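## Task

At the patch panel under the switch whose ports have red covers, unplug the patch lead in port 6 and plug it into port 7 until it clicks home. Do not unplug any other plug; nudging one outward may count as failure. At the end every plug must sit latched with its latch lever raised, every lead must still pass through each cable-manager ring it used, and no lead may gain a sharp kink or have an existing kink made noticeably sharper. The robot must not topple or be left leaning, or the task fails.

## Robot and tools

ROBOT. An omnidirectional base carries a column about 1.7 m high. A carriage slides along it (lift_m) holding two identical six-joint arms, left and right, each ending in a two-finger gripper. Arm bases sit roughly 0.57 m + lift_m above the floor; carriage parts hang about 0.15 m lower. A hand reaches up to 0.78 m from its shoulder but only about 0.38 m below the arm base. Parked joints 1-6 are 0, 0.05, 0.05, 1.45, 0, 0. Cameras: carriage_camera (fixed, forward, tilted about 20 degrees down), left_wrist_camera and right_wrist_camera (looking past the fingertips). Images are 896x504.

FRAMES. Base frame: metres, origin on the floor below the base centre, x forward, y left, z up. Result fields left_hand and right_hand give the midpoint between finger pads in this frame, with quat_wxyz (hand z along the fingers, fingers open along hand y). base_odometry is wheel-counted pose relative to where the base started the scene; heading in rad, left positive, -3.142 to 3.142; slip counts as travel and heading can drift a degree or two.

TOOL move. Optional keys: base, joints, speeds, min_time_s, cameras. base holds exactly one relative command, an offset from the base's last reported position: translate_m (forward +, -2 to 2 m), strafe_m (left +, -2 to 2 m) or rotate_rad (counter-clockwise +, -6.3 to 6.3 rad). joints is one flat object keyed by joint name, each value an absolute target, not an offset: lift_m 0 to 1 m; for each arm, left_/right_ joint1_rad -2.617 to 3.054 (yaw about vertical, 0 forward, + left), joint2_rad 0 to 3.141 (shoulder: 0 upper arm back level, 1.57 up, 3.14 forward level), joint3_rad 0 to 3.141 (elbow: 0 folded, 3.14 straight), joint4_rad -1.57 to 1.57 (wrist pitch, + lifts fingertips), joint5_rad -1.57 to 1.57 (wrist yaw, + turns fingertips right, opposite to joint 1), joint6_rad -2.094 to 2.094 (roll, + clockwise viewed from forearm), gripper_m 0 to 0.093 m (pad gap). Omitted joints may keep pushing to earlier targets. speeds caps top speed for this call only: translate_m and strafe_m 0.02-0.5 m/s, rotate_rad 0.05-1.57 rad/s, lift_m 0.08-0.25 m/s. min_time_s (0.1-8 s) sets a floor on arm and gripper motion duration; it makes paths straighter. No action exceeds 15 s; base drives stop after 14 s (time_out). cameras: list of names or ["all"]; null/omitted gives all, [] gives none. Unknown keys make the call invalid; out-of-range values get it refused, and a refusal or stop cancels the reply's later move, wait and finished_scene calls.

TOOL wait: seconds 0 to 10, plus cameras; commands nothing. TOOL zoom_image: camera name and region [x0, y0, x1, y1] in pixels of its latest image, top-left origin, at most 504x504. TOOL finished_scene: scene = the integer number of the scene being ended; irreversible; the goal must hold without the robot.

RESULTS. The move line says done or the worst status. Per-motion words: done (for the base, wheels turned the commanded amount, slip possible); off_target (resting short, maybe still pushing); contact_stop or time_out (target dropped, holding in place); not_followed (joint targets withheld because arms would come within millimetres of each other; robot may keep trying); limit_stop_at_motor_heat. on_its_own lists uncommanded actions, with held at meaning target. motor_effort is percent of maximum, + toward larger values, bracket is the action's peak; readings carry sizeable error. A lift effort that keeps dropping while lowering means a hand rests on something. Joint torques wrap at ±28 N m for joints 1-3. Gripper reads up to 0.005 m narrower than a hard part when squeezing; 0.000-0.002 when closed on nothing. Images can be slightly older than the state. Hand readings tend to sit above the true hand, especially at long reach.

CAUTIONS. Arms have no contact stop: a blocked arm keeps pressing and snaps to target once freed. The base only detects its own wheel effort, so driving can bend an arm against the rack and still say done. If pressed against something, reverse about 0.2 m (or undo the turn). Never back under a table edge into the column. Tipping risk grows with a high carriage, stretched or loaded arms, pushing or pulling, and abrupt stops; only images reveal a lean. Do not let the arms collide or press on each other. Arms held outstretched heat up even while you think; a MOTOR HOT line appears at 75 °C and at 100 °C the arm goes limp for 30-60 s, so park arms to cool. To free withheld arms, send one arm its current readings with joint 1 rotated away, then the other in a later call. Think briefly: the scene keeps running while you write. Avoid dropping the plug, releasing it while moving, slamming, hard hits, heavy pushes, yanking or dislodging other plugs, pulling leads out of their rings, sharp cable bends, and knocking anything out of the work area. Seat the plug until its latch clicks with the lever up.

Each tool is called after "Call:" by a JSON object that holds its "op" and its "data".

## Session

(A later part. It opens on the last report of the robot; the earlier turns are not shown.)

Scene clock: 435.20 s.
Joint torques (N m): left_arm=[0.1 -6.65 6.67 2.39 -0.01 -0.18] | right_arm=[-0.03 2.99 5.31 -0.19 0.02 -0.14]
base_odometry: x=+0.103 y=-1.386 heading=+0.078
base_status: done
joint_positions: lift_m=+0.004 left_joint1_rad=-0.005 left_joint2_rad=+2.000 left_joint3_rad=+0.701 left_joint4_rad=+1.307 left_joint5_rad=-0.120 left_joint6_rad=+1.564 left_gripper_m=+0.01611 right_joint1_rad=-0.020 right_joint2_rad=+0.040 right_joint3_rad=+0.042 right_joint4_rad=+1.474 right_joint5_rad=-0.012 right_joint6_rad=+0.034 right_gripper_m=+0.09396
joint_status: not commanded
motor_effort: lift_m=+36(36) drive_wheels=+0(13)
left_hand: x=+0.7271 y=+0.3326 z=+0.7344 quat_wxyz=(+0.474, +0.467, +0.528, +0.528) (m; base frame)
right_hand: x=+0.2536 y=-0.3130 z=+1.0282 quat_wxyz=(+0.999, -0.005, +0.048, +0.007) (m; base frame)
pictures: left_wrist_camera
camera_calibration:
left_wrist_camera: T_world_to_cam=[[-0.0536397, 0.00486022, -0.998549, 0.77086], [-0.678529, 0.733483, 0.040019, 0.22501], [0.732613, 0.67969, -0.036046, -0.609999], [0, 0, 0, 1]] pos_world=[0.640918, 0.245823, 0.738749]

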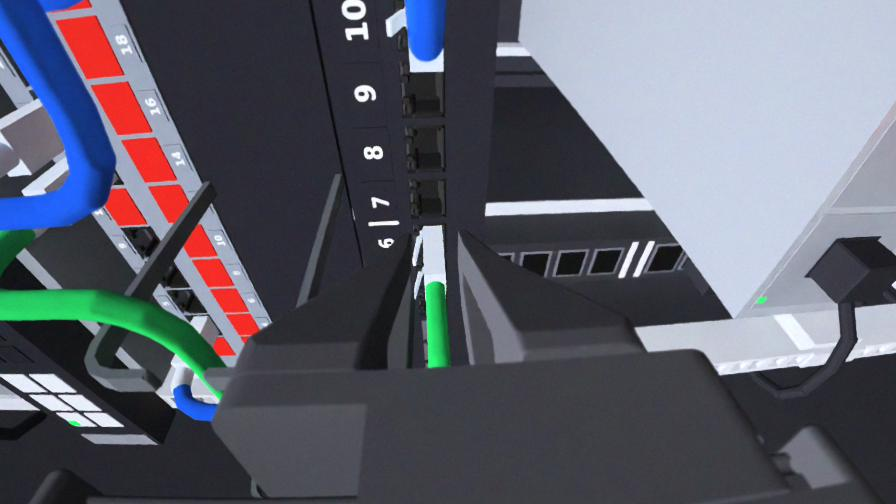

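Call:
{"op": "zoom_image", "data": {"camera": "left_wrist_camera", "region": [60, 150, 400, 450]}}

Call:
{"op": "move", "data": {"cameras": ["carriage_camera"]}}

Call:
{"op": "zoom_image", "data": {"camera": "carriage_camera", "region": [290, 240, 450, 420]}}

Scaled by 1.482 from the camera's 896x504 image, which has a finer 1280x720 frame.

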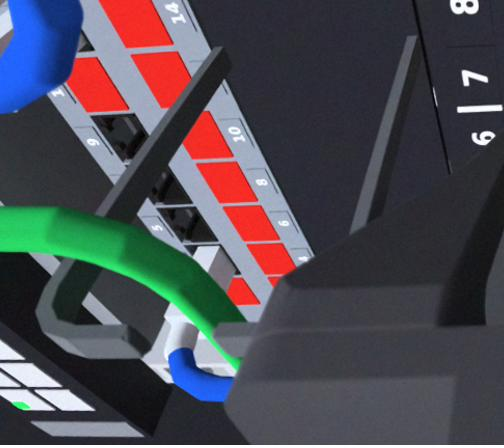

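Scene clock: 567.50 s.
Joint torques (N m): left_arm=[0.06 -6.74 6.65 2.39 -0.03 -0.17] | right_arm=[0.03 3.03 5.38 -0.21 0.02 -0.1]
base_odometry: x=+0.103 y=-1.386 heading=+0.078
base_status: done
joint_positions: lift_m=+0.004 left_joint1_rad=-0.005 left_joint2_rad=+2.000 left_joint3_rad=+0.701 left_joint4_rad=+1.307 left_joint5_rad=-0.120 left_joint6_rad=+1.564 left_gripper_m=+0.01611 right_joint1_rad=-0.020 right_joint2_rad=+0.040 right_joint3_rad=+0.042 right_joint4_rad=+1.474 right_joint5_rad=-0.012 right_joint6_rad=+0.034 right_gripper_m=+0.09396
joint_status: not commanded
motor_effort: lift_m=+36(36) drive_wheels=+0(13)
left_hand: x=+0.7271 y=+0.3326 z=+0.7344 quat_wxyz=(+0.474, +0.467, +0.528, +0.528) (m; base frame)
right_hand: x=+0.2536 y=-0.3130 z=+1.0282 quat_wxyz=(+0.999, -0.005, +0.048, +0.007) (m; base frame)
pictures: carriage_camera
camera_calibration:
carriage_camera: T_world_to_cam=[[-0.0315153, -0.999315, -0.0193989, 0.0223793], [-0.335878, 0.0288684, -0.941463, 1.01153], [0.941378, -0.0231548, -0.336558, 0.196868], [0, 0, 0, 1]] pos_world=[0.15513, -0.00227894, 1.01901]

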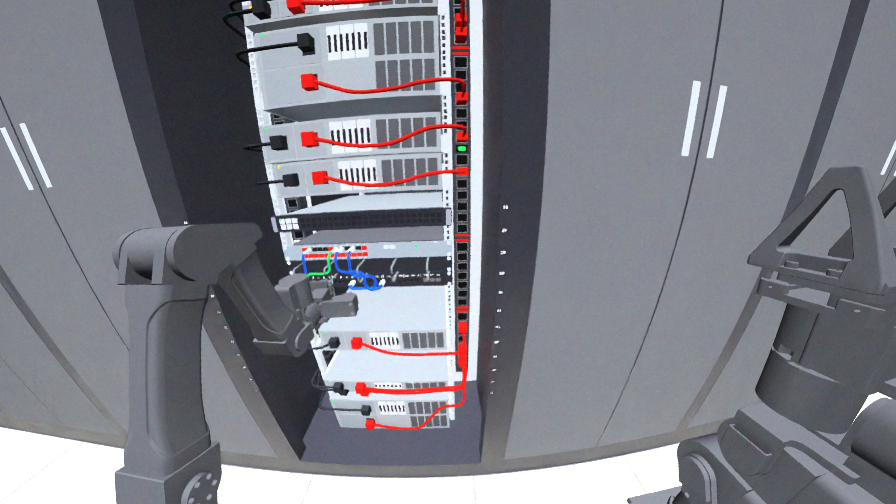

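Scaled by 2.800 from the camera's 896x504 image, which has a finer 1280x720 frame.

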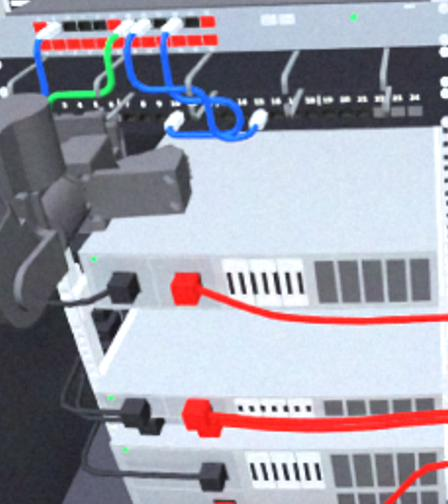

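Call:
{"op": "move", "data": {"base": {"translate_m": -0.07}, "speeds": {"translate_m": 0.06}, "cameras": []}}

Call:
{"op": "move", "data": {"base": {"strafe_m": 0.103}, "joints": {"left_joint5_rad": 0.30}, "speeds": {"strafe_m": 0.05}, "min_time_s": 2, "cameras": ["left_wrist_camera"]}}

Call:
{"op": "zoom_image", "data": {"camera": "left_wrist_camera", "region": [330, 50, 570, 270]}}

Scene clock: 620.23 s.
Joint torques (N m): left_arm=[0.09 -6.71 6.67 2.13 -0.01 -0.17] | right_arm=[-0.06 3.04 5.45 -0.24 -0.01 -0.11]
move: done
base_odometry: x=+0.033 y=-1.392 heading=+0.077
base_status: done
joint_positions: lift_m=+0.004 left_joint1_rad=-0.005 left_joint2_rad=+2.000 left_joint3_rad=+0.701 left_joint4_rad=+1.331 left_joint5_rad=-0.120 left_joint6_rad=+1.564 left_gripper_m=+0.01611 right_joint1_rad=-0.020 right_joint2_rad=+0.040 right_joint3_rad=+0.042 right_joint4_rad=+1.474 right_joint5_rad=-0.012 right_joint6_rad=+0.034 right_gripper_m=+0.09396
joint_status: not commanded
motor_effort: lift_m=+36(36) drive_wheels=+7(10)
left_hand: x=+0.7270 y=+0.3326 z=+0.7403 quat_wxyz=(+0.481, +0.460, +0.522, +0.534) (m; base frame)
right_hand: x=+0.2536 y=-0.3130 z=+1.0282 quat_wxyz=(+0.999, -0.005, +0.048, +0.007) (m; base frame)
pictures: none
No camera images: "cameras" was empty.

Scene clock: 622.77 s.
Joint torques (N m): left_arm=[0.08 -6.65 6.63 2.04 0.08 -0.17] | right_arm=[-0.18 2.84 5.34 -0.2 0.05 -0.16]
move: done
base_odometry: x=+0.025 y=-1.289 heading=+0.078
base_status: done
joint_positions: lift_m=+0.004 left_joint1_rad=-0.006 left_joint2_rad=+2.000 left_joint3_rad=+0.701 left_joint4_rad=+1.334 left_joint5_rad=+0.289 left_joint6_rad=+1.564 left_gripper_m=+0.01611 right_joint1_rad=-0.020 right_joint2_rad=+0.040 right_joint3_rad=+0.042 right_joint4_rad=+1.473 right_joint5_rad=-0.012 right_joint6_rad=+0.034 right_gripper_m=+0.09396
joint_status: all done
motor_effort: lift_m=+36(36) drive_wheels=-4(17)
left_hand: x=+0.7207 y=+0.2628 z=+0.7407 quat_wxyz=(+0.577, +0.559, +0.413, +0.429) (m; base frame)
right_hand: x=+0.2538 y=-0.3130 z=+1.0282 quat_wxyz=(+0.999, -0.005, +0.048, +0.007) (m; base frame)
pictures: left_wrist_camera
camera_calibration:
left_wrist_camera: T_world_to_cam=[[-0.0199461, 0.0286531, -0.99939, 0.747264], [-0.330893, 0.943068, 0.0336424, -0.0292668], [0.943458, 0.331362, -0.0093294, -0.637816], [0, 0, 0, 1]] pos_world=[0.606973, 0.217537, 0.741843]

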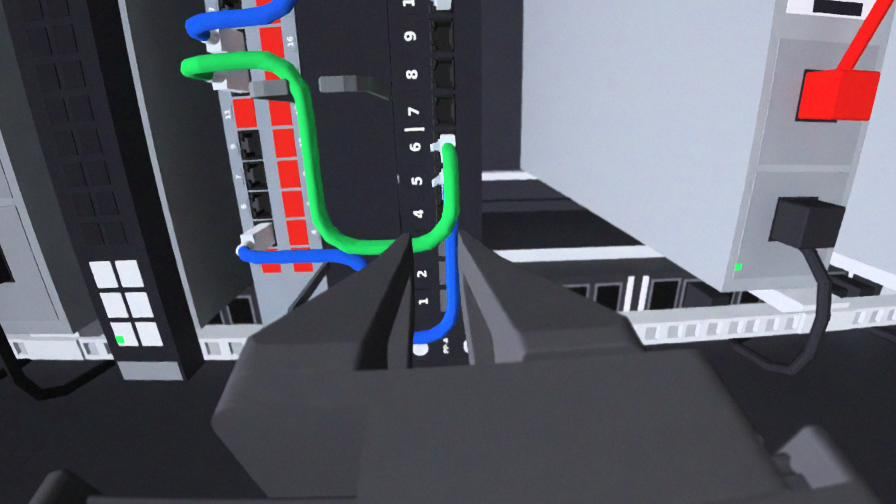

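Scaled by 2.100 from the camera's 896x504 image, which has a finer 1280x720 frame.

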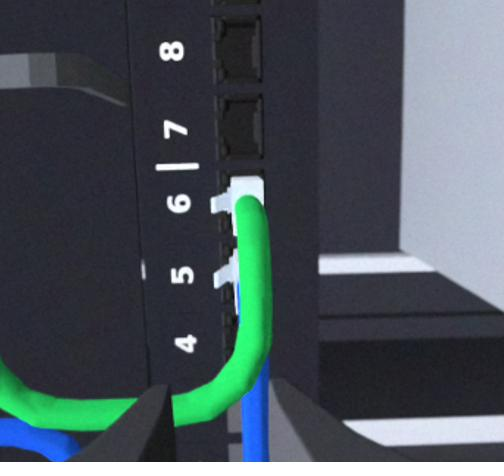

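Call:
{"op": "move", "data": {"base": {"strafe_m": -0.034}, "joints": {"left_joint4_rad": 1.315, "lift_m": 0.007, "left_joint5_rad": 0.305}, "speeds": {"strafe_m": 0.03}, "cameras": []}}

Call:
{"op": "move", "data": {"base": {"translate_m": 0.055}, "speeds": {"translate_m": 0.05}, "cameras": ["left_wrist_camera"]}}

Call:
{"op": "zoom_image", "data": {"camera": "left_wrist_camera", "region": [330, 120, 570, 340]}}

Scene clock: 669.13 s.
Joint torques (N m): left_arm=[0.1 -6.69 6.49 1.95 0.08 -0.18] | right_arm=[-0.09 2.8 5.27 -0.16 0.04 -0.14]
move: done
base_odometry: x=+0.028 y=-1.323 heading=+0.078
base_status: done
joint_positions: lift_m=+0.007 left_joint1_rad=-0.006 left_joint2_rad=+2.000 left_joint3_rad=+0.702 left_joint4_rad=+1.315 left_joint5_rad=+0.297 left_joint6_rad=+1.564 left_gripper_m=+0.01611 right_joint1_rad=-0.020 right_joint2_rad=+0.040 right_joint3_rad=+0.042 right_joint4_rad=+1.473 right_joint5_rad=-0.012 right_joint6_rad=+0.034 right_gripper_m=+0.09396
joint_status: all done
motor_effort: lift_m=+44(50) drive_wheels=+2(11)
left_hand: x=+0.7208 y=+0.2615 z=+0.7398 quat_wxyz=(+0.575, +0.565, +0.416, +0.422) (m; base frame)
right_hand: x=+0.2538 y=-0.3130 z=+1.0311 quat_wxyz=(+0.999, -0.005, +0.048, +0.007) (m; base frame)
pictures: none
No camera images: "cameras" was empty.

Scene clock: 670.73 s.
Joint torques (N m): left_arm=[0.12 -6.56 6.48 1.97 0.08 -0.17] | right_arm=[0.02 2.88 5.31 -0.17 -0.01 -0.15]
move: done
base_odometry: x=+0.083 y=-1.318 heading=+0.079
base_status: done
joint_positions: lift_m=+0.007 left_joint1_rad=-0.006 left_joint2_rad=+2.000 left_joint3_rad=+0.702 left_joint4_rad=+1.312 left_joint5_rad=+0.297 left_joint6_rad=+1.564 left_gripper_m=+0.01611 right_joint1_rad=-0.020 right_joint2_rad=+0.040 right_joint3_rad=+0.042 right_joint4_rad=+1.473 right_joint5_rad=-0.012 right_joint6_rad=+0.034 right_gripper_m=+0.09396
joint_status: not commanded
motor_effort: lift_m=+44(44) drive_wheels=-6(11)
left_hand: x=+0.7209 y=+0.2615 z=+0.7390 quat_wxyz=(+0.574, +0.565, +0.417, +0.421) (m; base frame)
right_hand: x=+0.2538 y=-0.3130 z=+1.0311 quat_wxyz=(+0.999, -0.005, +0.048, +0.007) (m; base frame)
pictures: left_wrist_camera
camera_calibration:
left_wrist_camera: T_world_to_cam=[[-0.0399245, 0.0291781, -0.998777, 0.759474], [-0.32294, 0.945551, 0.0405322, -0.0394513], [0.945577, 0.324163, -0.0283279, -0.62316], [0, 0, 0, 1]] pos_world=[0.606827, 0.217149, 0.742491]

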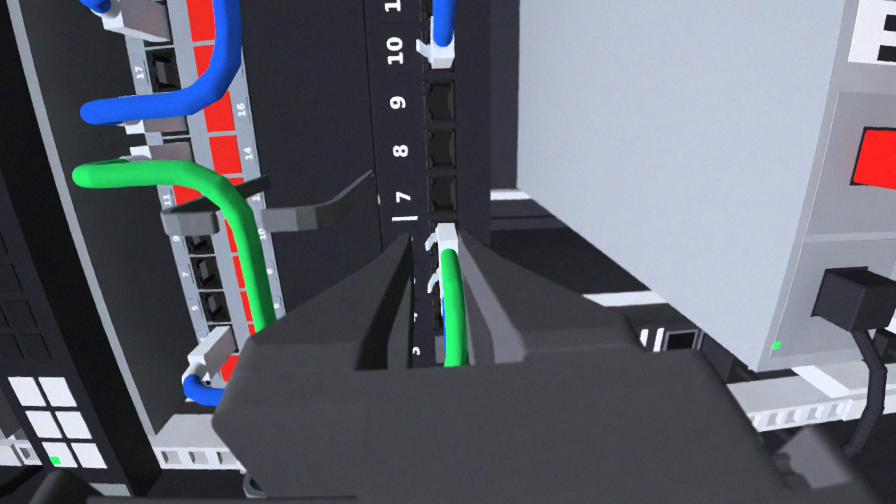

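Scaled by 2.100 from the camera's 896x504 image, which has a finer 1280x720 frame.

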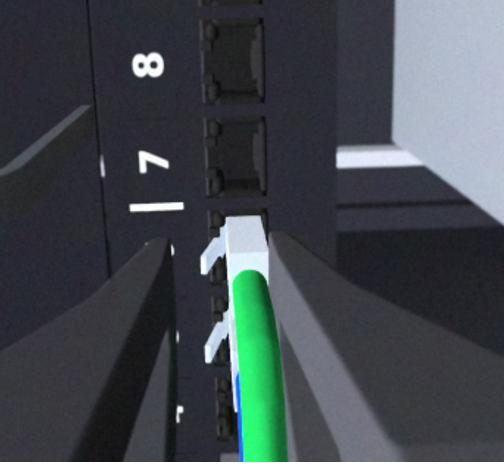

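Call:
{"op": "move", "data": {"joints": {"lift_m": 0.0046}, "cameras": []}}

Call:
{"op": "move", "data": {"base": {"translate_m": 0.023}, "speeds": {"translate_m": 0.03}, "cameras": ["left_wrist_camera"]}}

Call:
{"op": "zoom_image", "data": {"camera": "left_wrist_camera", "region": [370, 150, 530, 310]}}

Scene clock: 695.23 s.
Joint torques (N m): left_arm=[0.18 -6.58 6.48 2.03 0.08 -0.16] | right_arm=[-0.05 2.97 5.42 -0.18 0.02 -0.12]
move: done
base_odometry: x=+0.083 y=-1.318 heading=+0.079
base_status: not commanded
joint_positions: lift_m=+0.005 left_joint1_rad=-0.006 left_joint2_rad=+2.000 left_joint3_rad=+0.702 left_joint4_rad=+1.308 left_joint5_rad=+0.297 left_joint6_rad=+1.564 left_gripper_m=+0.01611 right_joint1_rad=-0.020 right_joint2_rad=+0.040 right_joint3_rad=+0.042 right_joint4_rad=+1.473 right_joint5_rad=-0.012 right_joint6_rad=+0.034 right_gripper_m=+0.09396
joint_status: all done
motor_effort: lift_m=+35(36) drive_wheels=-6(7)
left_hand: x=+0.7209 y=+0.2615 z=+0.7365 quat_wxyz=(+0.573, +0.566, +0.418, +0.420) (m; base frame)
right_hand: x=+0.2538 y=-0.3130 z=+1.0295 quat_wxyz=(+0.999, -0.005, +0.048, +0.007) (m; base frame)
pictures: none
No camera images: "cameras" was empty.

Scene clock: 696.47 s.
Joint torques (N m): left_arm=[0.25 -6.64 6.49 2.02 -0.02 -0.16] | right_arm=[-0.14 2.97 5.44 -0.18 0.02 -0.13]
move: done
base_odometry: x=+0.106 y=-1.316 heading=+0.080
base_status: done
joint_positions: lift_m=+0.005 left_joint1_rad=-0.006 left_joint2_rad=+2.000 left_joint3_rad=+0.702 left_joint4_rad=+1.308 left_joint5_rad=+0.305 left_joint6_rad=+1.564 left_gripper_m=+0.01611 right_joint1_rad=-0.020 right_joint2_rad=+0.040 right_joint3_rad=+0.042 right_joint4_rad=+1.474 right_joint5_rad=-0.013 right_joint6_rad=+0.034 right_gripper_m=+0.09396
joint_status: not commanded
motor_effort: lift_m=+35(35) drive_wheels=-6(13)
left_hand: x=+0.7204 y=+0.2598 z=+0.7366 quat_wxyz=(+0.575, +0.568, +0.415, +0.417) (m; base frame)
right_hand: x=+0.2536 y=-0.3129 z=+1.0295 quat_wxyz=(+0.999, -0.005, +0.048, +0.007) (m; base frame)
pictures: left_wrist_camera
camera_calibration:
left_wrist_camera: T_world_to_cam=[[-0.0430946, 0.0296606, -0.998631, 0.759082], [-0.314491, 0.948342, 0.0417384, -0.0456001], [0.948282, 0.315859, -0.0315405, -0.619685], [0, 0, 0, 1]] pos_world=[0.606008, 0.216463, 0.740401]

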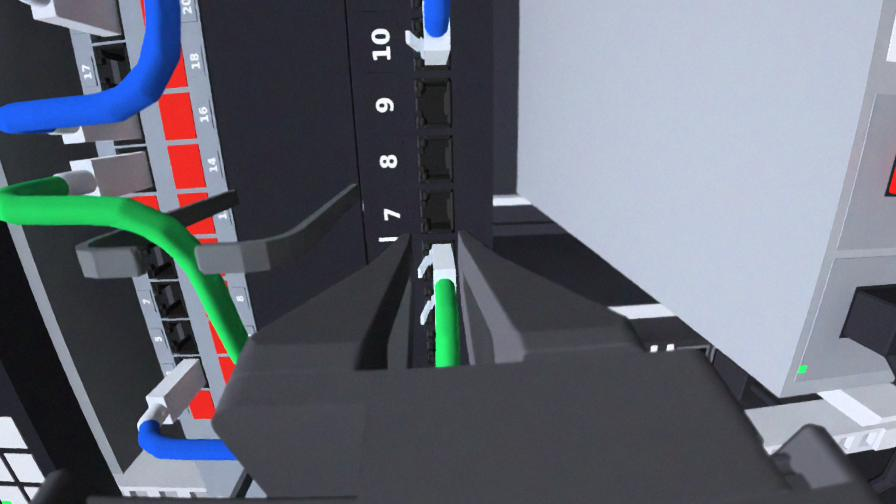

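Scaled by 3.150 from the camera's 896x504 image, which has a finer 1280x720 frame.

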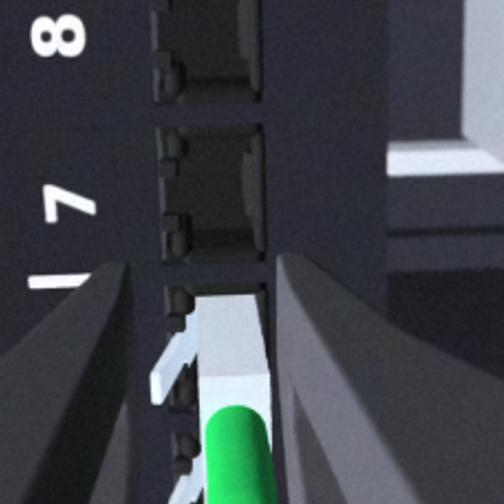

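Call:
{"op": "move", "data": {"base": {"translate_m": 0.009}, "speeds": {"translate_m": 0.02}, "cameras": ["left_wrist_camera"]}}

Call:
{"op": "zoom_image", "data": {"camera": "left_wrist_camera", "region": [370, 150, 530, 310]}}

Scene clock: 706.03 s.
Joint torques (N m): left_arm=[-0.32 -6.53 8.5 1.63 -0.41 -0.17] | right_arm=[-0.2 2.92 5.38 -0.16 0.01 -0.15]
move: done
base_odometry: x=+0.114 y=-1.315 heading=+0.081
base_status: done
joint_positions: lift_m=+0.005 left_joint1_rad=-0.001 left_joint2_rad=+2.000 left_joint3_rad=+0.678 left_joint4_rad=+1.346 left_joint5_rad=+0.339 left_joint6_rad=+1.564 left_gripper_m=+0.01611 right_joint1_rad=-0.020 right_joint2_rad=+0.040 right_joint3_rad=+0.042 right_joint4_rad=+1.474 right_joint5_rad=-0.013 right_joint6_rad=+0.034 right_gripper_m=+0.09396
joint_status: not commanded
motor_effort: lift_m=+35(35) drive_wheels=+10(14)
left_hand: x=+0.7133 y=+0.2571 z=+0.7366 quat_wxyz=(+0.584, +0.571, +0.404, +0.413) (m; base frame)
right_hand: x=+0.2536 y=-0.3129 z=+1.0295 quat_wxyz=(+0.999, -0.005, +0.048, +0.007) (m; base frame)
pictures: left_wrist_camera
camera_calibration:
left_wrist_camera: T_world_to_cam=[[-0.0292786, 0.0312127, -0.999084, 0.748976], [-0.288122, 0.956826, 0.038336, -0.0637358], [0.957146, 0.28898, -0.0190215, -0.620743], [0, 0, 0, 1]] pos_world=[0.597707, 0.216989, 0.738926]

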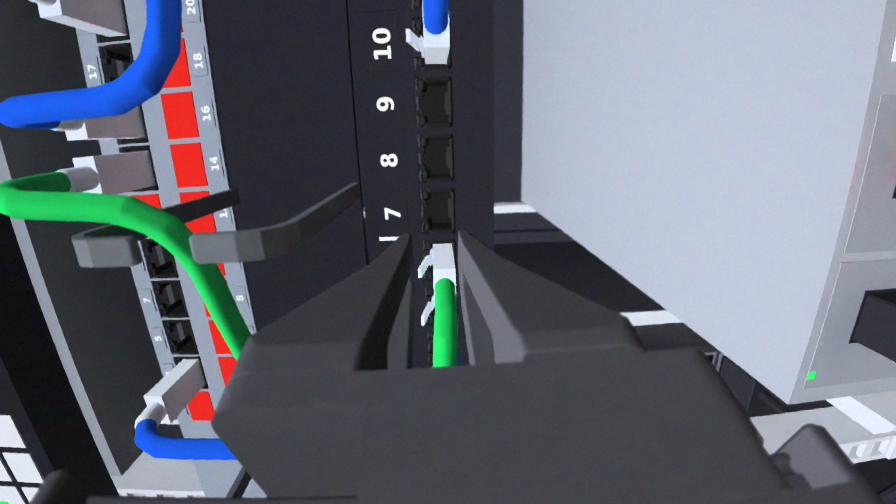

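Scaled by 3.150 from the camera's 896x504 image, which has a finer 1280x720 frame.

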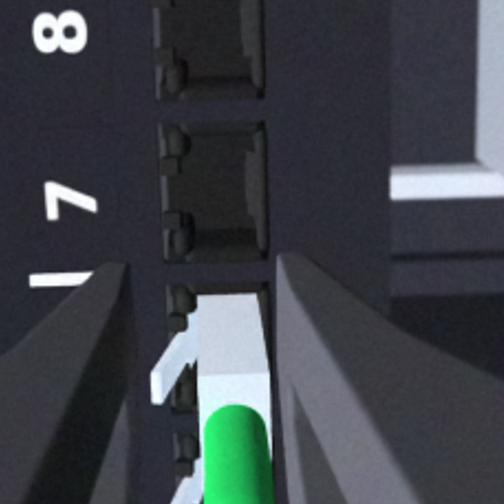

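Call:
{"op": "move", "data": {"cameras": ["carriage_camera"]}}

Call:
{"op": "zoom_image", "data": {"camera": "carriage_camera", "region": [280, 240, 380, 320]}}

Call:
{"op": "move", "data": {"cameras": ["left_wrist_camera"]}}

Call:
{"op": "zoom_image", "data": {"camera": "left_wrist_camera", "region": [390, 230, 500, 380]}}

Scene clock: 754.27 s.
Joint torques (N m): left_arm=[-0.35 -6.54 8.53 1.61 -0.42 -0.17] | right_arm=[-0.02 2.91 5.33 -0.21 0 -0.13]
base_odometry: x=+0.114 y=-1.315 heading=+0.081
base_status: done
joint_positions: lift_m=+0.005 left_joint1_rad=-0.001 left_joint2_rad=+2.000 left_joint3_rad=+0.678 left_joint4_rad=+1.346 left_joint5_rad=+0.339 left_joint6_rad=+1.564 left_gripper_m=+0.01611 right_joint1_rad=-0.020 right_joint2_rad=+0.040 right_joint3_rad=+0.042 right_joint4_rad=+1.474 right_joint5_rad=-0.013 right_joint6_rad=+0.034 right_gripper_m=+0.09396
joint_status: not commanded
motor_effort: lift_m=+35(35) drive_wheels=+10(14)
left_hand: x=+0.7133 y=+0.2571 z=+0.7366 quat_wxyz=(+0.584, +0.571, +0.404, +0.413) (m; base frame)
right_hand: x=+0.2536 y=-0.3129 z=+1.0295 quat_wxyz=(+0.999, -0.005, +0.048, +0.007) (m; base frame)
pictures: carriage_camera
camera_calibration:
carriage_camera: T_world_to_cam=[[-0.0315153, -0.999315, -0.0193989, 0.0224046], [-0.335878, 0.0288684, -0.941463, 1.01276], [0.941378, -0.0231548, -0.336558, 0.197306], [0, 0, 0, 1]] pos_world=[0.15513, -0.00227894, 1.02031]

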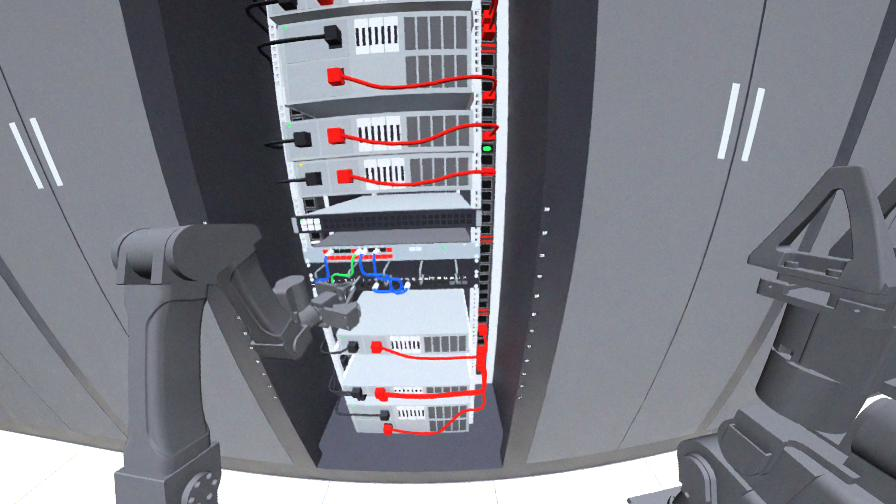

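Scaled by 5.040 from the camera's 896x504 image, which has a finer 1280x720 frame.

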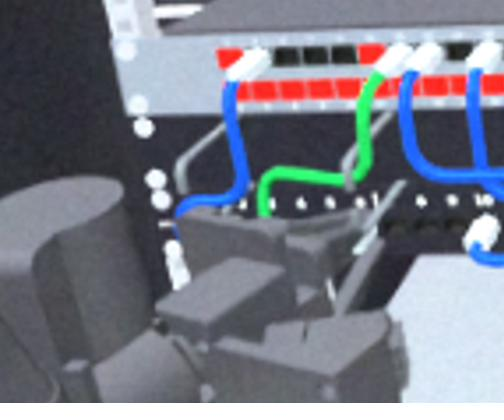

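Scene clock: 754.27 s.
Joint torques (N m): left_arm=[-0.35 -6.54 8.53 1.61 -0.42 -0.17] | right_arm=[-0.02 2.91 5.33 -0.21 0 -0.13]
base_odometry: x=+0.114 y=-1.315 heading=+0.081
base_status: done
joint_positions: lift_m=+0.005 left_joint1_rad=-0.001 left_joint2_rad=+2.000 left_joint3_rad=+0.678 left_joint4_rad=+1.346 left_joint5_rad=+0.339 left_joint6_rad=+1.564 left_gripper_m=+0.01611 right_joint1_rad=-0.020 right_joint2_rad=+0.040 right_joint3_rad=+0.042 right_joint4_rad=+1.474 right_joint5_rad=-0.013 right_joint6_rad=+0.034 right_gripper_m=+0.09396
joint_status: not commanded
motor_effort: lift_m=+35(35) drive_wheels=+10(14)
left_hand: x=+0.7133 y=+0.2571 z=+0.7366 quat_wxyz=(+0.584, +0.571, +0.404, +0.413) (m; base frame)
right_hand: x=+0.2536 y=-0.3129 z=+1.0295 quat_wxyz=(+0.999, -0.005, +0.048, +0.007) (m; base frame)
pictures: left_wrist_camera
camera_calibration:
left_wrist_camera: T_world_to_cam=[[-0.0292786, 0.0312127, -0.999084, 0.748976], [-0.288122, 0.956826, 0.038336, -0.0637358], [0.957146, 0.28898, -0.0190215, -0.620743], [0, 0, 0, 1]] pos_world=[0.597707, 0.216989, 0.738926]

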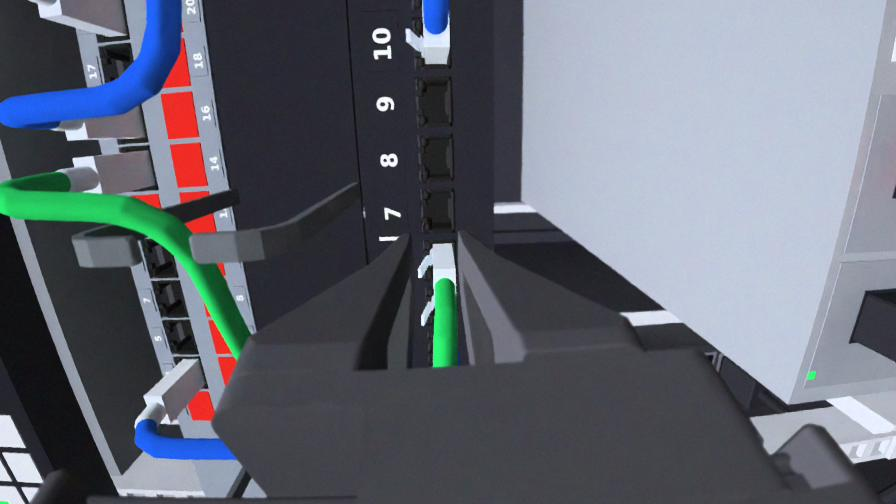

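Scaled by 3.360 from the camera's 896x504 image, which has a finer 1280x720 frame.

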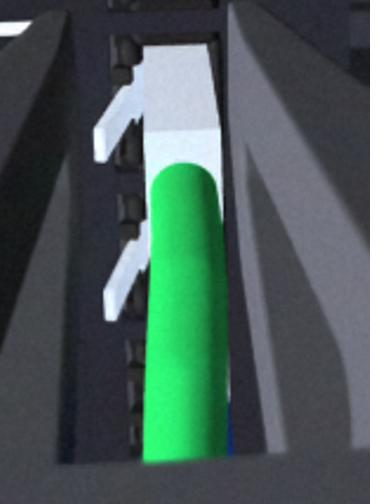

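Call:
{"op": "move", "data": {"base": {"translate_m": -0.002}, "speeds": {"translate_m": 0.02}, "cameras": []}}

Call:
{"op": "move", "data": {"base": {"strafe_m": 0.005}, "speeds": {"strafe_m": 0.02}, "cameras": ["left_wrist_camera"]}}

Call:
{"op": "zoom_image", "data": {"camera": "left_wrist_camera", "region": [370, 150, 530, 310]}}

Scene clock: 788.57 s.
Joint torques (N m): left_arm=[-0.21 -6.6 7.94 1.7 -0.35 -0.17] | right_arm=[0.13 3.07 5.24 -0.17 0.07 -0.06]
move: done
base_odometry: x=+0.112 y=-1.315 heading=+0.082
base_status: done
joint_positions: lift_m=+0.005 left_joint1_rad=-0.002 left_joint2_rad=+2.000 left_joint3_rad=+0.685 left_joint4_rad=+1.336 left_joint5_rad=+0.335 left_joint6_rad=+1.564 left_gripper_m=+0.01611 right_joint1_rad=-0.020 right_joint2_rad=+0.040 right_joint3_rad=+0.042 right_joint4_rad=+1.473 right_joint5_rad=-0.013 right_joint6_rad=+0.034 right_gripper_m=+0.09396
joint_status: not commanded
motor_effort: lift_m=+35(35) drive_wheels=+7(9)
left_hand: x=+0.7152 y=+0.2570 z=+0.7371 quat_wxyz=(+0.583, +0.571, +0.405, +0.413) (m; base frame)
right_hand: x=+0.2538 y=-0.3129 z=+1.0295 quat_wxyz=(+0.999, -0.005, +0.048, +0.007) (m; base frame)
pictures: none
No camera images: "cameras" was empty.

Scene clock: 789.23 s.
Joint torques (N m): left_arm=[0.39 -6.53 7.88 1.72 -0.42 -0.17] | right_arm=[-0.06 2.84 5.33 -0.15 0.06 -0.14]
move: done
base_odometry: x=+0.112 y=-1.310 heading=+0.081
base_status: done
joint_positions: lift_m=+0.005 left_joint1_rad=-0.008 left_joint2_rad=+2.000 left_joint3_rad=+0.685 left_joint4_rad=+1.336 left_joint5_rad=+0.338 left_joint6_rad=+1.564 left_gripper_m=+0.01611 right_joint1_rad=-0.020 right_joint2_rad=+0.040 right_joint3_rad=+0.042 right_joint4_rad=+1.473 right_joint5_rad=-0.013 right_joint6_rad=+0.034 right_gripper_m=+0.09396
joint_status: not commanded
motor_effort: lift_m=+35(35) drive_wheels=+9(12)
left_hand: x=+0.7147 y=+0.2538 z=+0.7370 quat_wxyz=(+0.584, +0.573, +0.402, +0.411) (m; base frame)
right_hand: x=+0.2539 y=-0.3129 z=+1.0295 quat_wxyz=(+0.999, -0.005, +0.048, +0.007) (m; base frame)
pictures: left_wrist_camera
camera_calibration:
left_wrist_camera: T_world_to_cam=[[-0.0313743, 0.031382, -0.999015, 0.750894], [-0.282188, 0.958567, 0.0389736, -0.0653223], [0.958846, 0.283132, -0.0212188, -0.619171], [0, 0, 0, 1]] pos_world=[0.598815, 0.214359, 0.739562]

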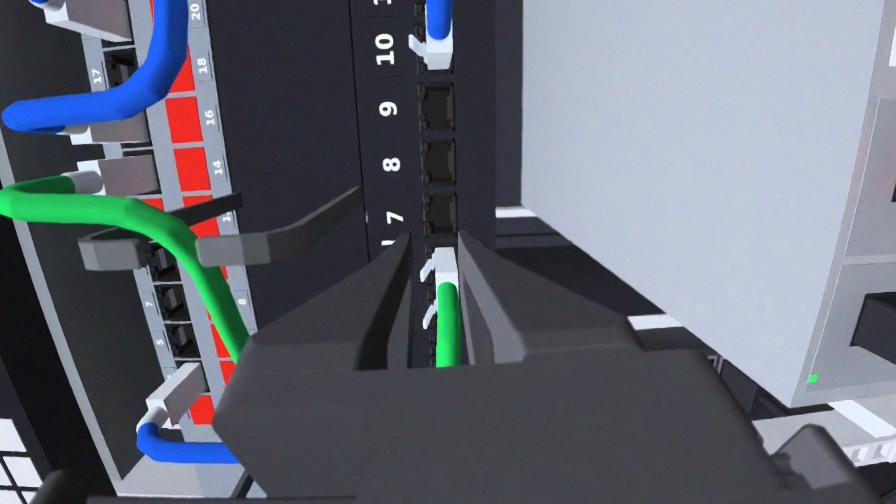

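Scaled by 3.150 from the camera's 896x504 image, which has a finer 1280x720 frame.

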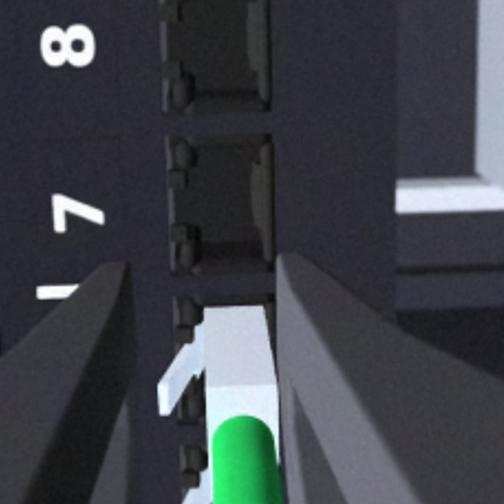

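Call:
{"op": "move", "data": {"joints": {"lift_m": 0.003, "left_gripper_m": 0.010}, "min_time_s": 1.5, "cameras": []}}

Call:
{"op": "move", "data": {"joints": {"left_gripper_m": 0.005}, "min_time_s": 2, "cameras": ["left_wrist_camera"]}}

Call:
{"op": "zoom_image", "data": {"camera": "left_wrist_camera", "region": [370, 150, 530, 310]}}

Scene clock: 805.47 s.
Joint torques (N m): left_arm=[0.34 -6.6 7.92 1.74 -0.4 -0.15] | right_arm=[-0.02 3.03 5.56 -0.16 0.04 -0.15]
move: done
base_odometry: x=+0.112 y=-1.310 heading=+0.081
base_status: not commanded
joint_positions: lift_m=+0.003 left_joint1_rad=-0.008 left_joint2_rad=+2.000 left_joint3_rad=+0.685 left_joint4_rad=+1.335 left_joint5_rad=+0.338 left_joint6_rad=+1.564 left_gripper_m=+0.01020 right_joint1_rad=-0.020 right_joint2_rad=+0.040 right_joint3_rad=+0.042 right_joint4_rad=+1.473 right_joint5_rad=-0.013 right_joint6_rad=+0.034 right_gripper_m=+0.09396
joint_status: all done
motor_effort: lift_m=+34(34) drive_wheels=+9(11)
left_hand: x=+0.7147 y=+0.2538 z=+0.7352 quat_wxyz=(+0.584, +0.573, +0.403, +0.410) (m; base frame)
right_hand: x=+0.2539 y=-0.3129 z=+1.0280 quat_wxyz=(+0.999, -0.005, +0.048, +0.007) (m; base frame)
pictures: none
No camera images: "cameras" was empty.

Scene clock: 807.77 s.
Joint torques (N m): left_arm=[0.34 -6.6 7.91 1.76 -0.4 -0.22] | right_arm=[0.01 3 5.24 -0.18 0.07 -0.09]
move: done
base_odometry: x=+0.112 y=-1.310 heading=+0.081
base_status: not commanded
joint_positions: lift_m=+0.003 left_joint1_rad=-0.008 left_joint2_rad=+2.000 left_joint3_rad=+0.685 left_joint4_rad=+1.332 left_joint5_rad=+0.338 left_joint6_rad=+1.569 left_gripper_m=+0.00679 right_joint1_rad=-0.020 right_joint2_rad=+0.040 right_joint3_rad=+0.042 right_joint4_rad=+1.473 right_joint5_rad=-0.013 right_joint6_rad=+0.034 right_gripper_m=+0.09396
joint_status: all done
motor_effort: lift_m=+34(34) drive_wheels=+9(11)
left_hand: x=+0.7147 y=+0.2538 z=+0.7345 quat_wxyz=(+0.582, +0.575, +0.402, +0.411) (m; base frame)
right_hand: x=+0.2539 y=-0.3129 z=+1.0280 quat_wxyz=(+0.999, -0.005, +0.048, +0.007) (m; base frame)
pictures: left_wrist_camera
camera_calibration:
left_wrist_camera: T_world_to_cam=[[-0.0338903, 0.036072, -0.998774, 0.748849], [-0.282169, 0.958347, 0.0441864, -0.0690067], [0.958766, 0.28332, -0.0223002, -0.618438], [0, 0, 0, 1]] pos_world=[0.598844, 0.214336, 0.737189]

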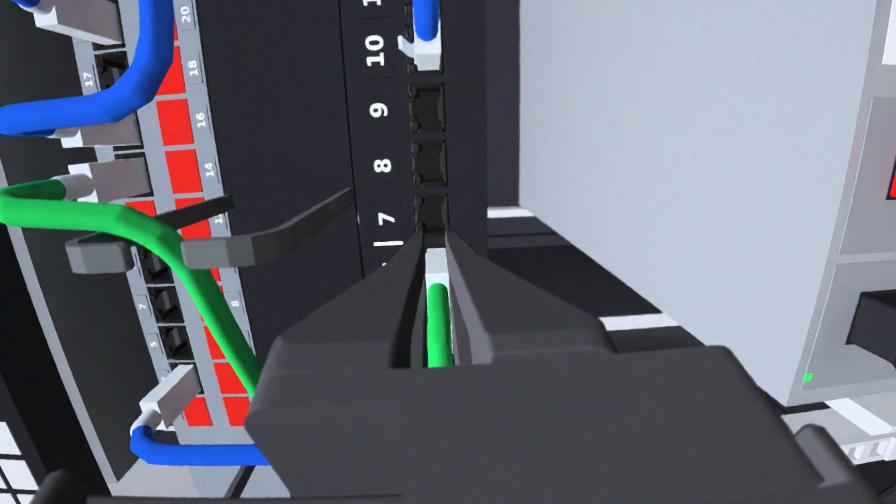

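Scaled by 3.150 from the camera's 896x504 image, which has a finer 1280x720 frame.

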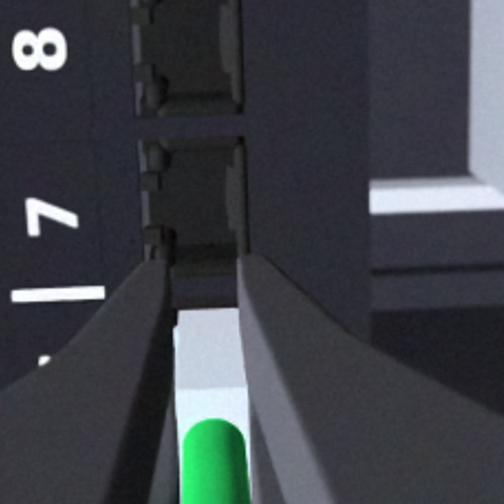

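Call:
{"op": "move", "data": {"base": {"translate_m": -0.012}, "speeds": {"translate_m": 0.02}, "cameras": ["left_wrist_camera"]}}

Call:
{"op": "zoom_image", "data": {"camera": "left_wrist_camera", "region": [370, 150, 530, 310]}}

Scene clock: 815.40 s.
Joint torques (N m): left_arm=[0.53 -6.74 5.18 2.24 -0.2 -0.22] | right_arm=[-0.23 3.14 5.27 -0.19 0.04 -0.12]
move: done
base_odometry: x=+0.100 y=-1.311 heading=+0.080
base_status: done
joint_positions: lift_m=+0.003 left_joint1_rad=-0.010 left_joint2_rad=+2.000 left_joint3_rad=+0.718 left_joint4_rad=+1.286 left_joint5_rad=+0.323 left_joint6_rad=+1.569 left_gripper_m=+0.00650 right_joint1_rad=-0.020 right_joint2_rad=+0.040 right_joint3_rad=+0.042 right_joint4_rad=+1.473 right_joint5_rad=-0.013 right_joint6_rad=+0.034 right_gripper_m=+0.09396
joint_status: not commanded
motor_effort: lift_m=+34(34) drive_wheels=+8(12)
left_hand: x=+0.7226 y=+0.2551 z=+0.7354 quat_wxyz=(+0.577, +0.575, +0.410, +0.411) (m; base frame)
right_hand: x=+0.2540 y=-0.3129 z=+1.0280 quat_wxyz=(+0.999, -0.005, +0.049, +0.007) (m; base frame)
pictures: left_wrist_camera
camera_calibration:
left_wrist_camera: T_world_to_cam=[[-0.047549, 0.0358872, -0.998224, 0.759438], [-0.293602, 0.954706, 0.048308, -0.0619595], [0.954745, 0.295377, -0.0348588, -0.617287], [0, 0, 0, 1]] pos_world=[0.607271, 0.214232, 0.739564]

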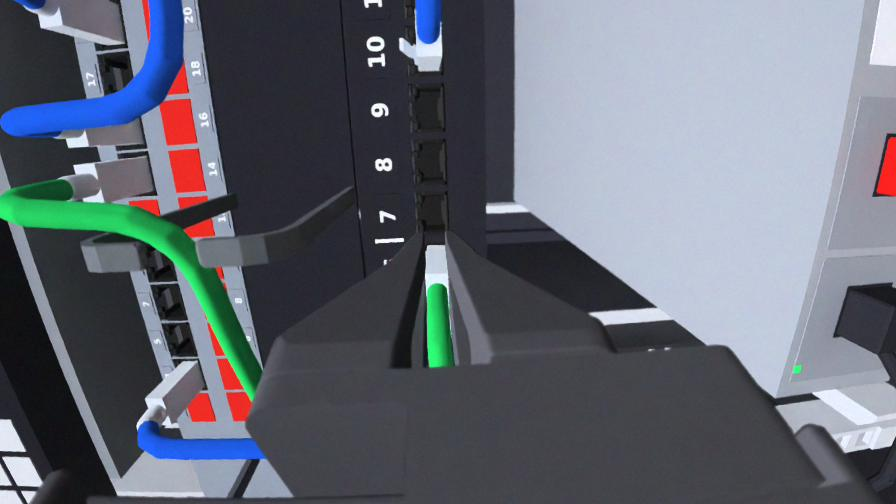

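Scaled by 3.150 from the camera's 896x504 image, which has a finer 1280x720 frame.

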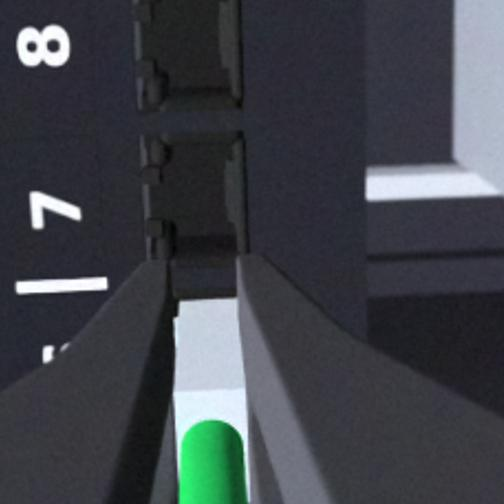

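Call:
{"op": "move", "data": {"base": {"translate_m": -0.012}, "speeds": {"translate_m": 0.02}, "cameras": ["left_wrist_camera"]}}

Call:
{"op": "zoom_image", "data": {"camera": "left_wrist_camera", "region": [370, 150, 530, 310]}}

Scene clock: 821.97 s.
Joint torques (N m): left_arm=[0.5 -6.82 5.18 2.04 -0.18 -0.22] | right_arm=[-0.08 2.84 5.39 -0.19 0.04 -0.11]
move: done
base_odometry: x=+0.088 y=-1.313 heading=+0.079
base_status: done
joint_positions: lift_m=+0.003 left_joint1_rad=-0.010 left_joint2_rad=+2.000 left_joint3_rad=+0.718 left_joint4_rad=+1.303 left_joint5_rad=+0.318 left_joint6_rad=+1.569 left_gripper_m=+0.00644 right_joint1_rad=-0.020 right_joint2_rad=+0.040 right_joint3_rad=+0.042 right_joint4_rad=+1.473 right_joint5_rad=-0.013 right_joint6_rad=+0.034 right_gripper_m=+0.09396
joint_status: not commanded
motor_effort: lift_m=+34(34) drive_wheels=+7(10)
left_hand: x=+0.7228 y=+0.2559 z=+0.7394 quat_wxyz=(+0.580, +0.570, +0.406, +0.417) (m; base frame)
right_hand: x=+0.2540 y=-0.3129 z=+1.0280 quat_wxyz=(+0.999, -0.005, +0.049, +0.007) (m; base frame)
pictures: left_wrist_camera
camera_calibration:
left_wrist_camera: T_world_to_cam=[[-0.0305852, 0.0354649, -0.998903, 0.751834], [-0.299116, 0.953247, 0.0430025, -0.0545775], [0.953726, 0.300103, -0.0185471, -0.630135], [0, 0, 0, 1]] pos_world=[0.607647, 0.214468, 0.741669]

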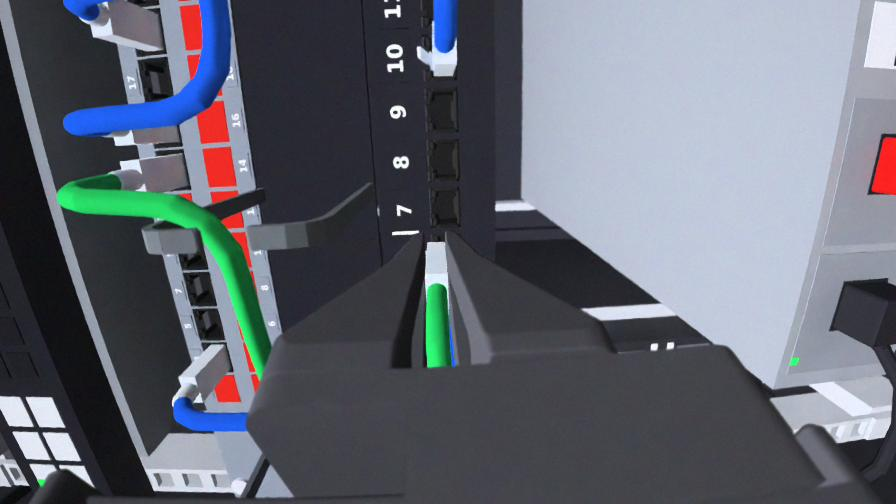

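Scaled by 3.150 from the camera's 896x504 image, which has a finer 1280x720 frame.

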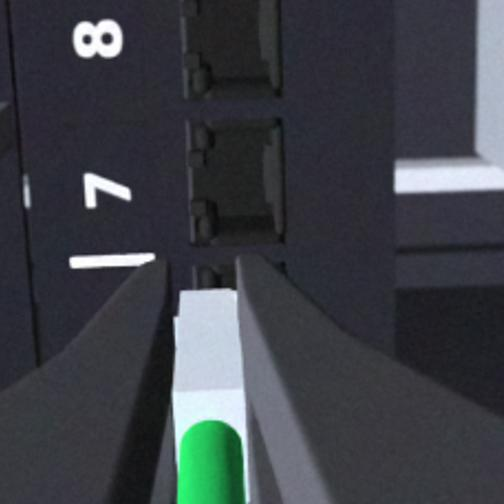

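Call:
{"op": "move", "data": {"base": {"strafe_m": -0.0135}, "joints": {"lift_m": 0.0004, "left_joint4_rad": 1.306, "left_joint5_rad": 0.325}, "speeds": {"strafe_m": 0.02}, "cameras": ["left_wrist_camera"]}}

Call:
{"op": "zoom_image", "data": {"camera": "left_wrist_camera", "region": [370, 150, 530, 310]}}

Scene clock: 862.93 s.
Joint torques (N m): left_arm=[0.44 -6.76 5.14 1.98 0.03 -0.22] | right_arm=[-0.16 2.8 5.31 -0.17 0.01 -0.14]
move: done
base_odometry: x=+0.089 y=-1.326 heading=+0.080
base_status: done
joint_positions: lift_m=+0.001 left_joint1_rad=-0.009 left_joint2_rad=+2.000 left_joint3_rad=+0.718 left_joint4_rad=+1.302 left_joint5_rad=+0.321 left_joint6_rad=+1.569 left_gripper_m=+0.00643 right_joint1_rad=-0.020 right_joint2_rad=+0.040 right_joint3_rad=+0.041 right_joint4_rad=+1.473 right_joint5_rad=-0.013 right_joint6_rad=+0.034 right_gripper_m=+0.09396
joint_status: all done
motor_effort: lift_m=+35(37) drive_wheels=-4(10)
left_hand: x=+0.7227 y=+0.2557 z=+0.7362 quat_wxyz=(+0.580, +0.571, +0.406, +0.416) (m; base frame)
right_hand: x=+0.2542 y=-0.3129 z=+1.0251 quat_wxyz=(+0.999, -0.005, +0.049, +0.007) (m; base frame)
pictures: left_wrist_camera
camera_calibration:
left_wrist_camera: T_world_to_cam=[[-0.0324085, 0.0356082, -0.99884, 0.749824], [-0.296851, 0.953926, 0.0436387, -0.056514], [0.954374, 0.297921, -0.020345, -0.628605], [0, 0, 0, 1]] pos_world=[0.607448, 0.214485, 0.738632]

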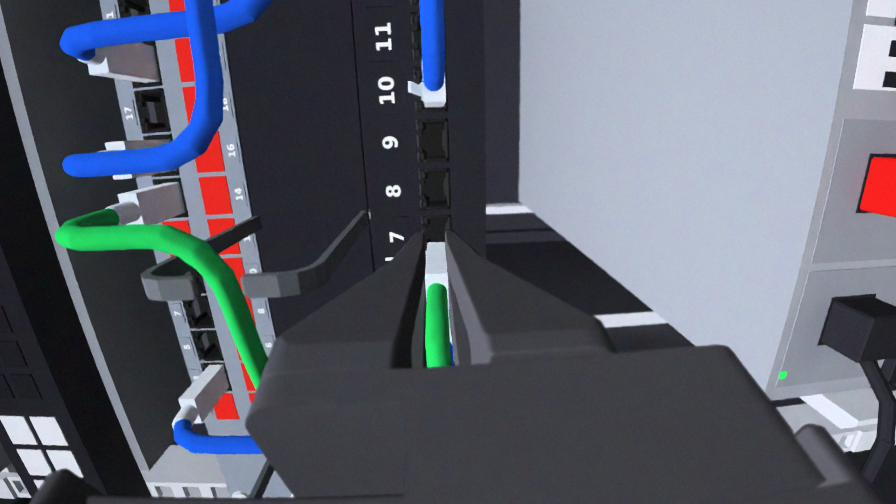

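Scaled by 3.150 from the camera's 896x504 image, which has a finer 1280x720 frame.

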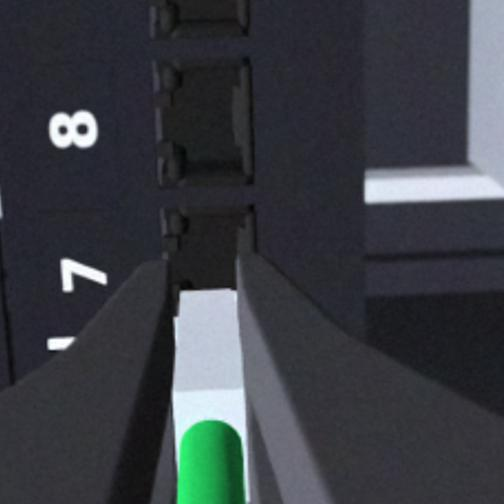

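Call:
{"op": "move", "data": {"base": {"strafe_m": -0.0045}, "joints": {"lift_m": 0.0, "left_joint4_rad": 1.299, "left_joint5_rad": 0.343}, "speeds": {"strafe_m": 0.02}, "cameras": ["left_wrist_camera"]}}

Call:
{"op": "zoom_image", "data": {"camera": "left_wrist_camera", "region": [370, 150, 530, 310]}}

Scene clock: 883.73 s.
Joint torques (N m): left_arm=[0.23 -6.8 5.2 1.96 0.1 -0.22] | right_arm=[-0.05 2.93 5.41 -0.16 0.02 -0.15]
move: done
base_odometry: x=+0.090 y=-1.330 heading=+0.081
base_status: done
joint_positions: lift_m=+0.000 left_joint1_rad=-0.006 left_joint2_rad=+2.000 left_joint3_rad=+0.718 left_joint4_rad=+1.296 left_joint5_rad=+0.333 left_joint6_rad=+1.569 left_gripper_m=+0.00643 right_joint1_rad=-0.020 right_joint2_rad=+0.040 right_joint3_rad=+0.041 right_joint4_rad=+1.473 right_joint5_rad=-0.013 right_joint6_rad=+0.034 right_gripper_m=+0.09396
joint_status: all done
motor_effort: lift_m=+34(34) drive_wheels=-4(10)
left_hand: x=+0.7222 y=+0.2556 z=+0.7345 quat_wxyz=(+0.580, +0.574, +0.405, +0.412) (m; base frame)
right_hand: x=+0.2542 y=-0.3129 z=+1.0248 quat_wxyz=(+0.999, -0.005, +0.049, +0.007) (m; base frame)
pictures: left_wrist_camera
camera_calibration:
left_wrist_camera: T_world_to_cam=[[-0.0378207, 0.0361413, -0.998631, 0.751783], [-0.288582, 0.956372, 0.0455412, -0.0644733], [0.956708, 0.289909, -0.0257409, -0.623861], [0, 0, 0, 1]] pos_world=[0.60668, 0.215353, 0.737631]

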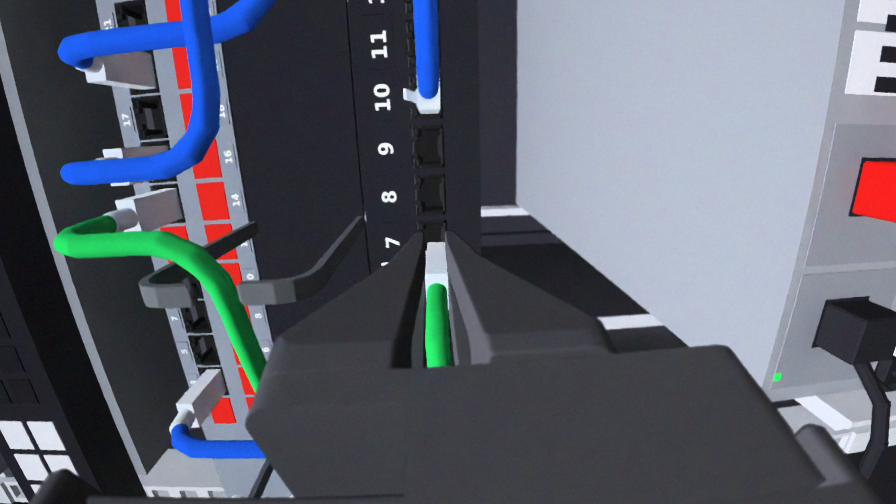

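Scaled by 3.150 from the camera's 896x504 image, which has a finer 1280x720 frame.

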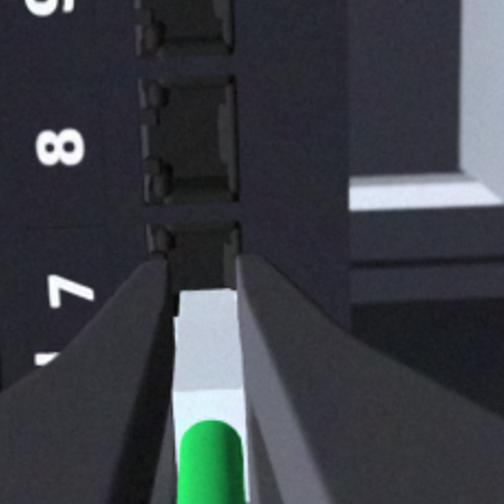

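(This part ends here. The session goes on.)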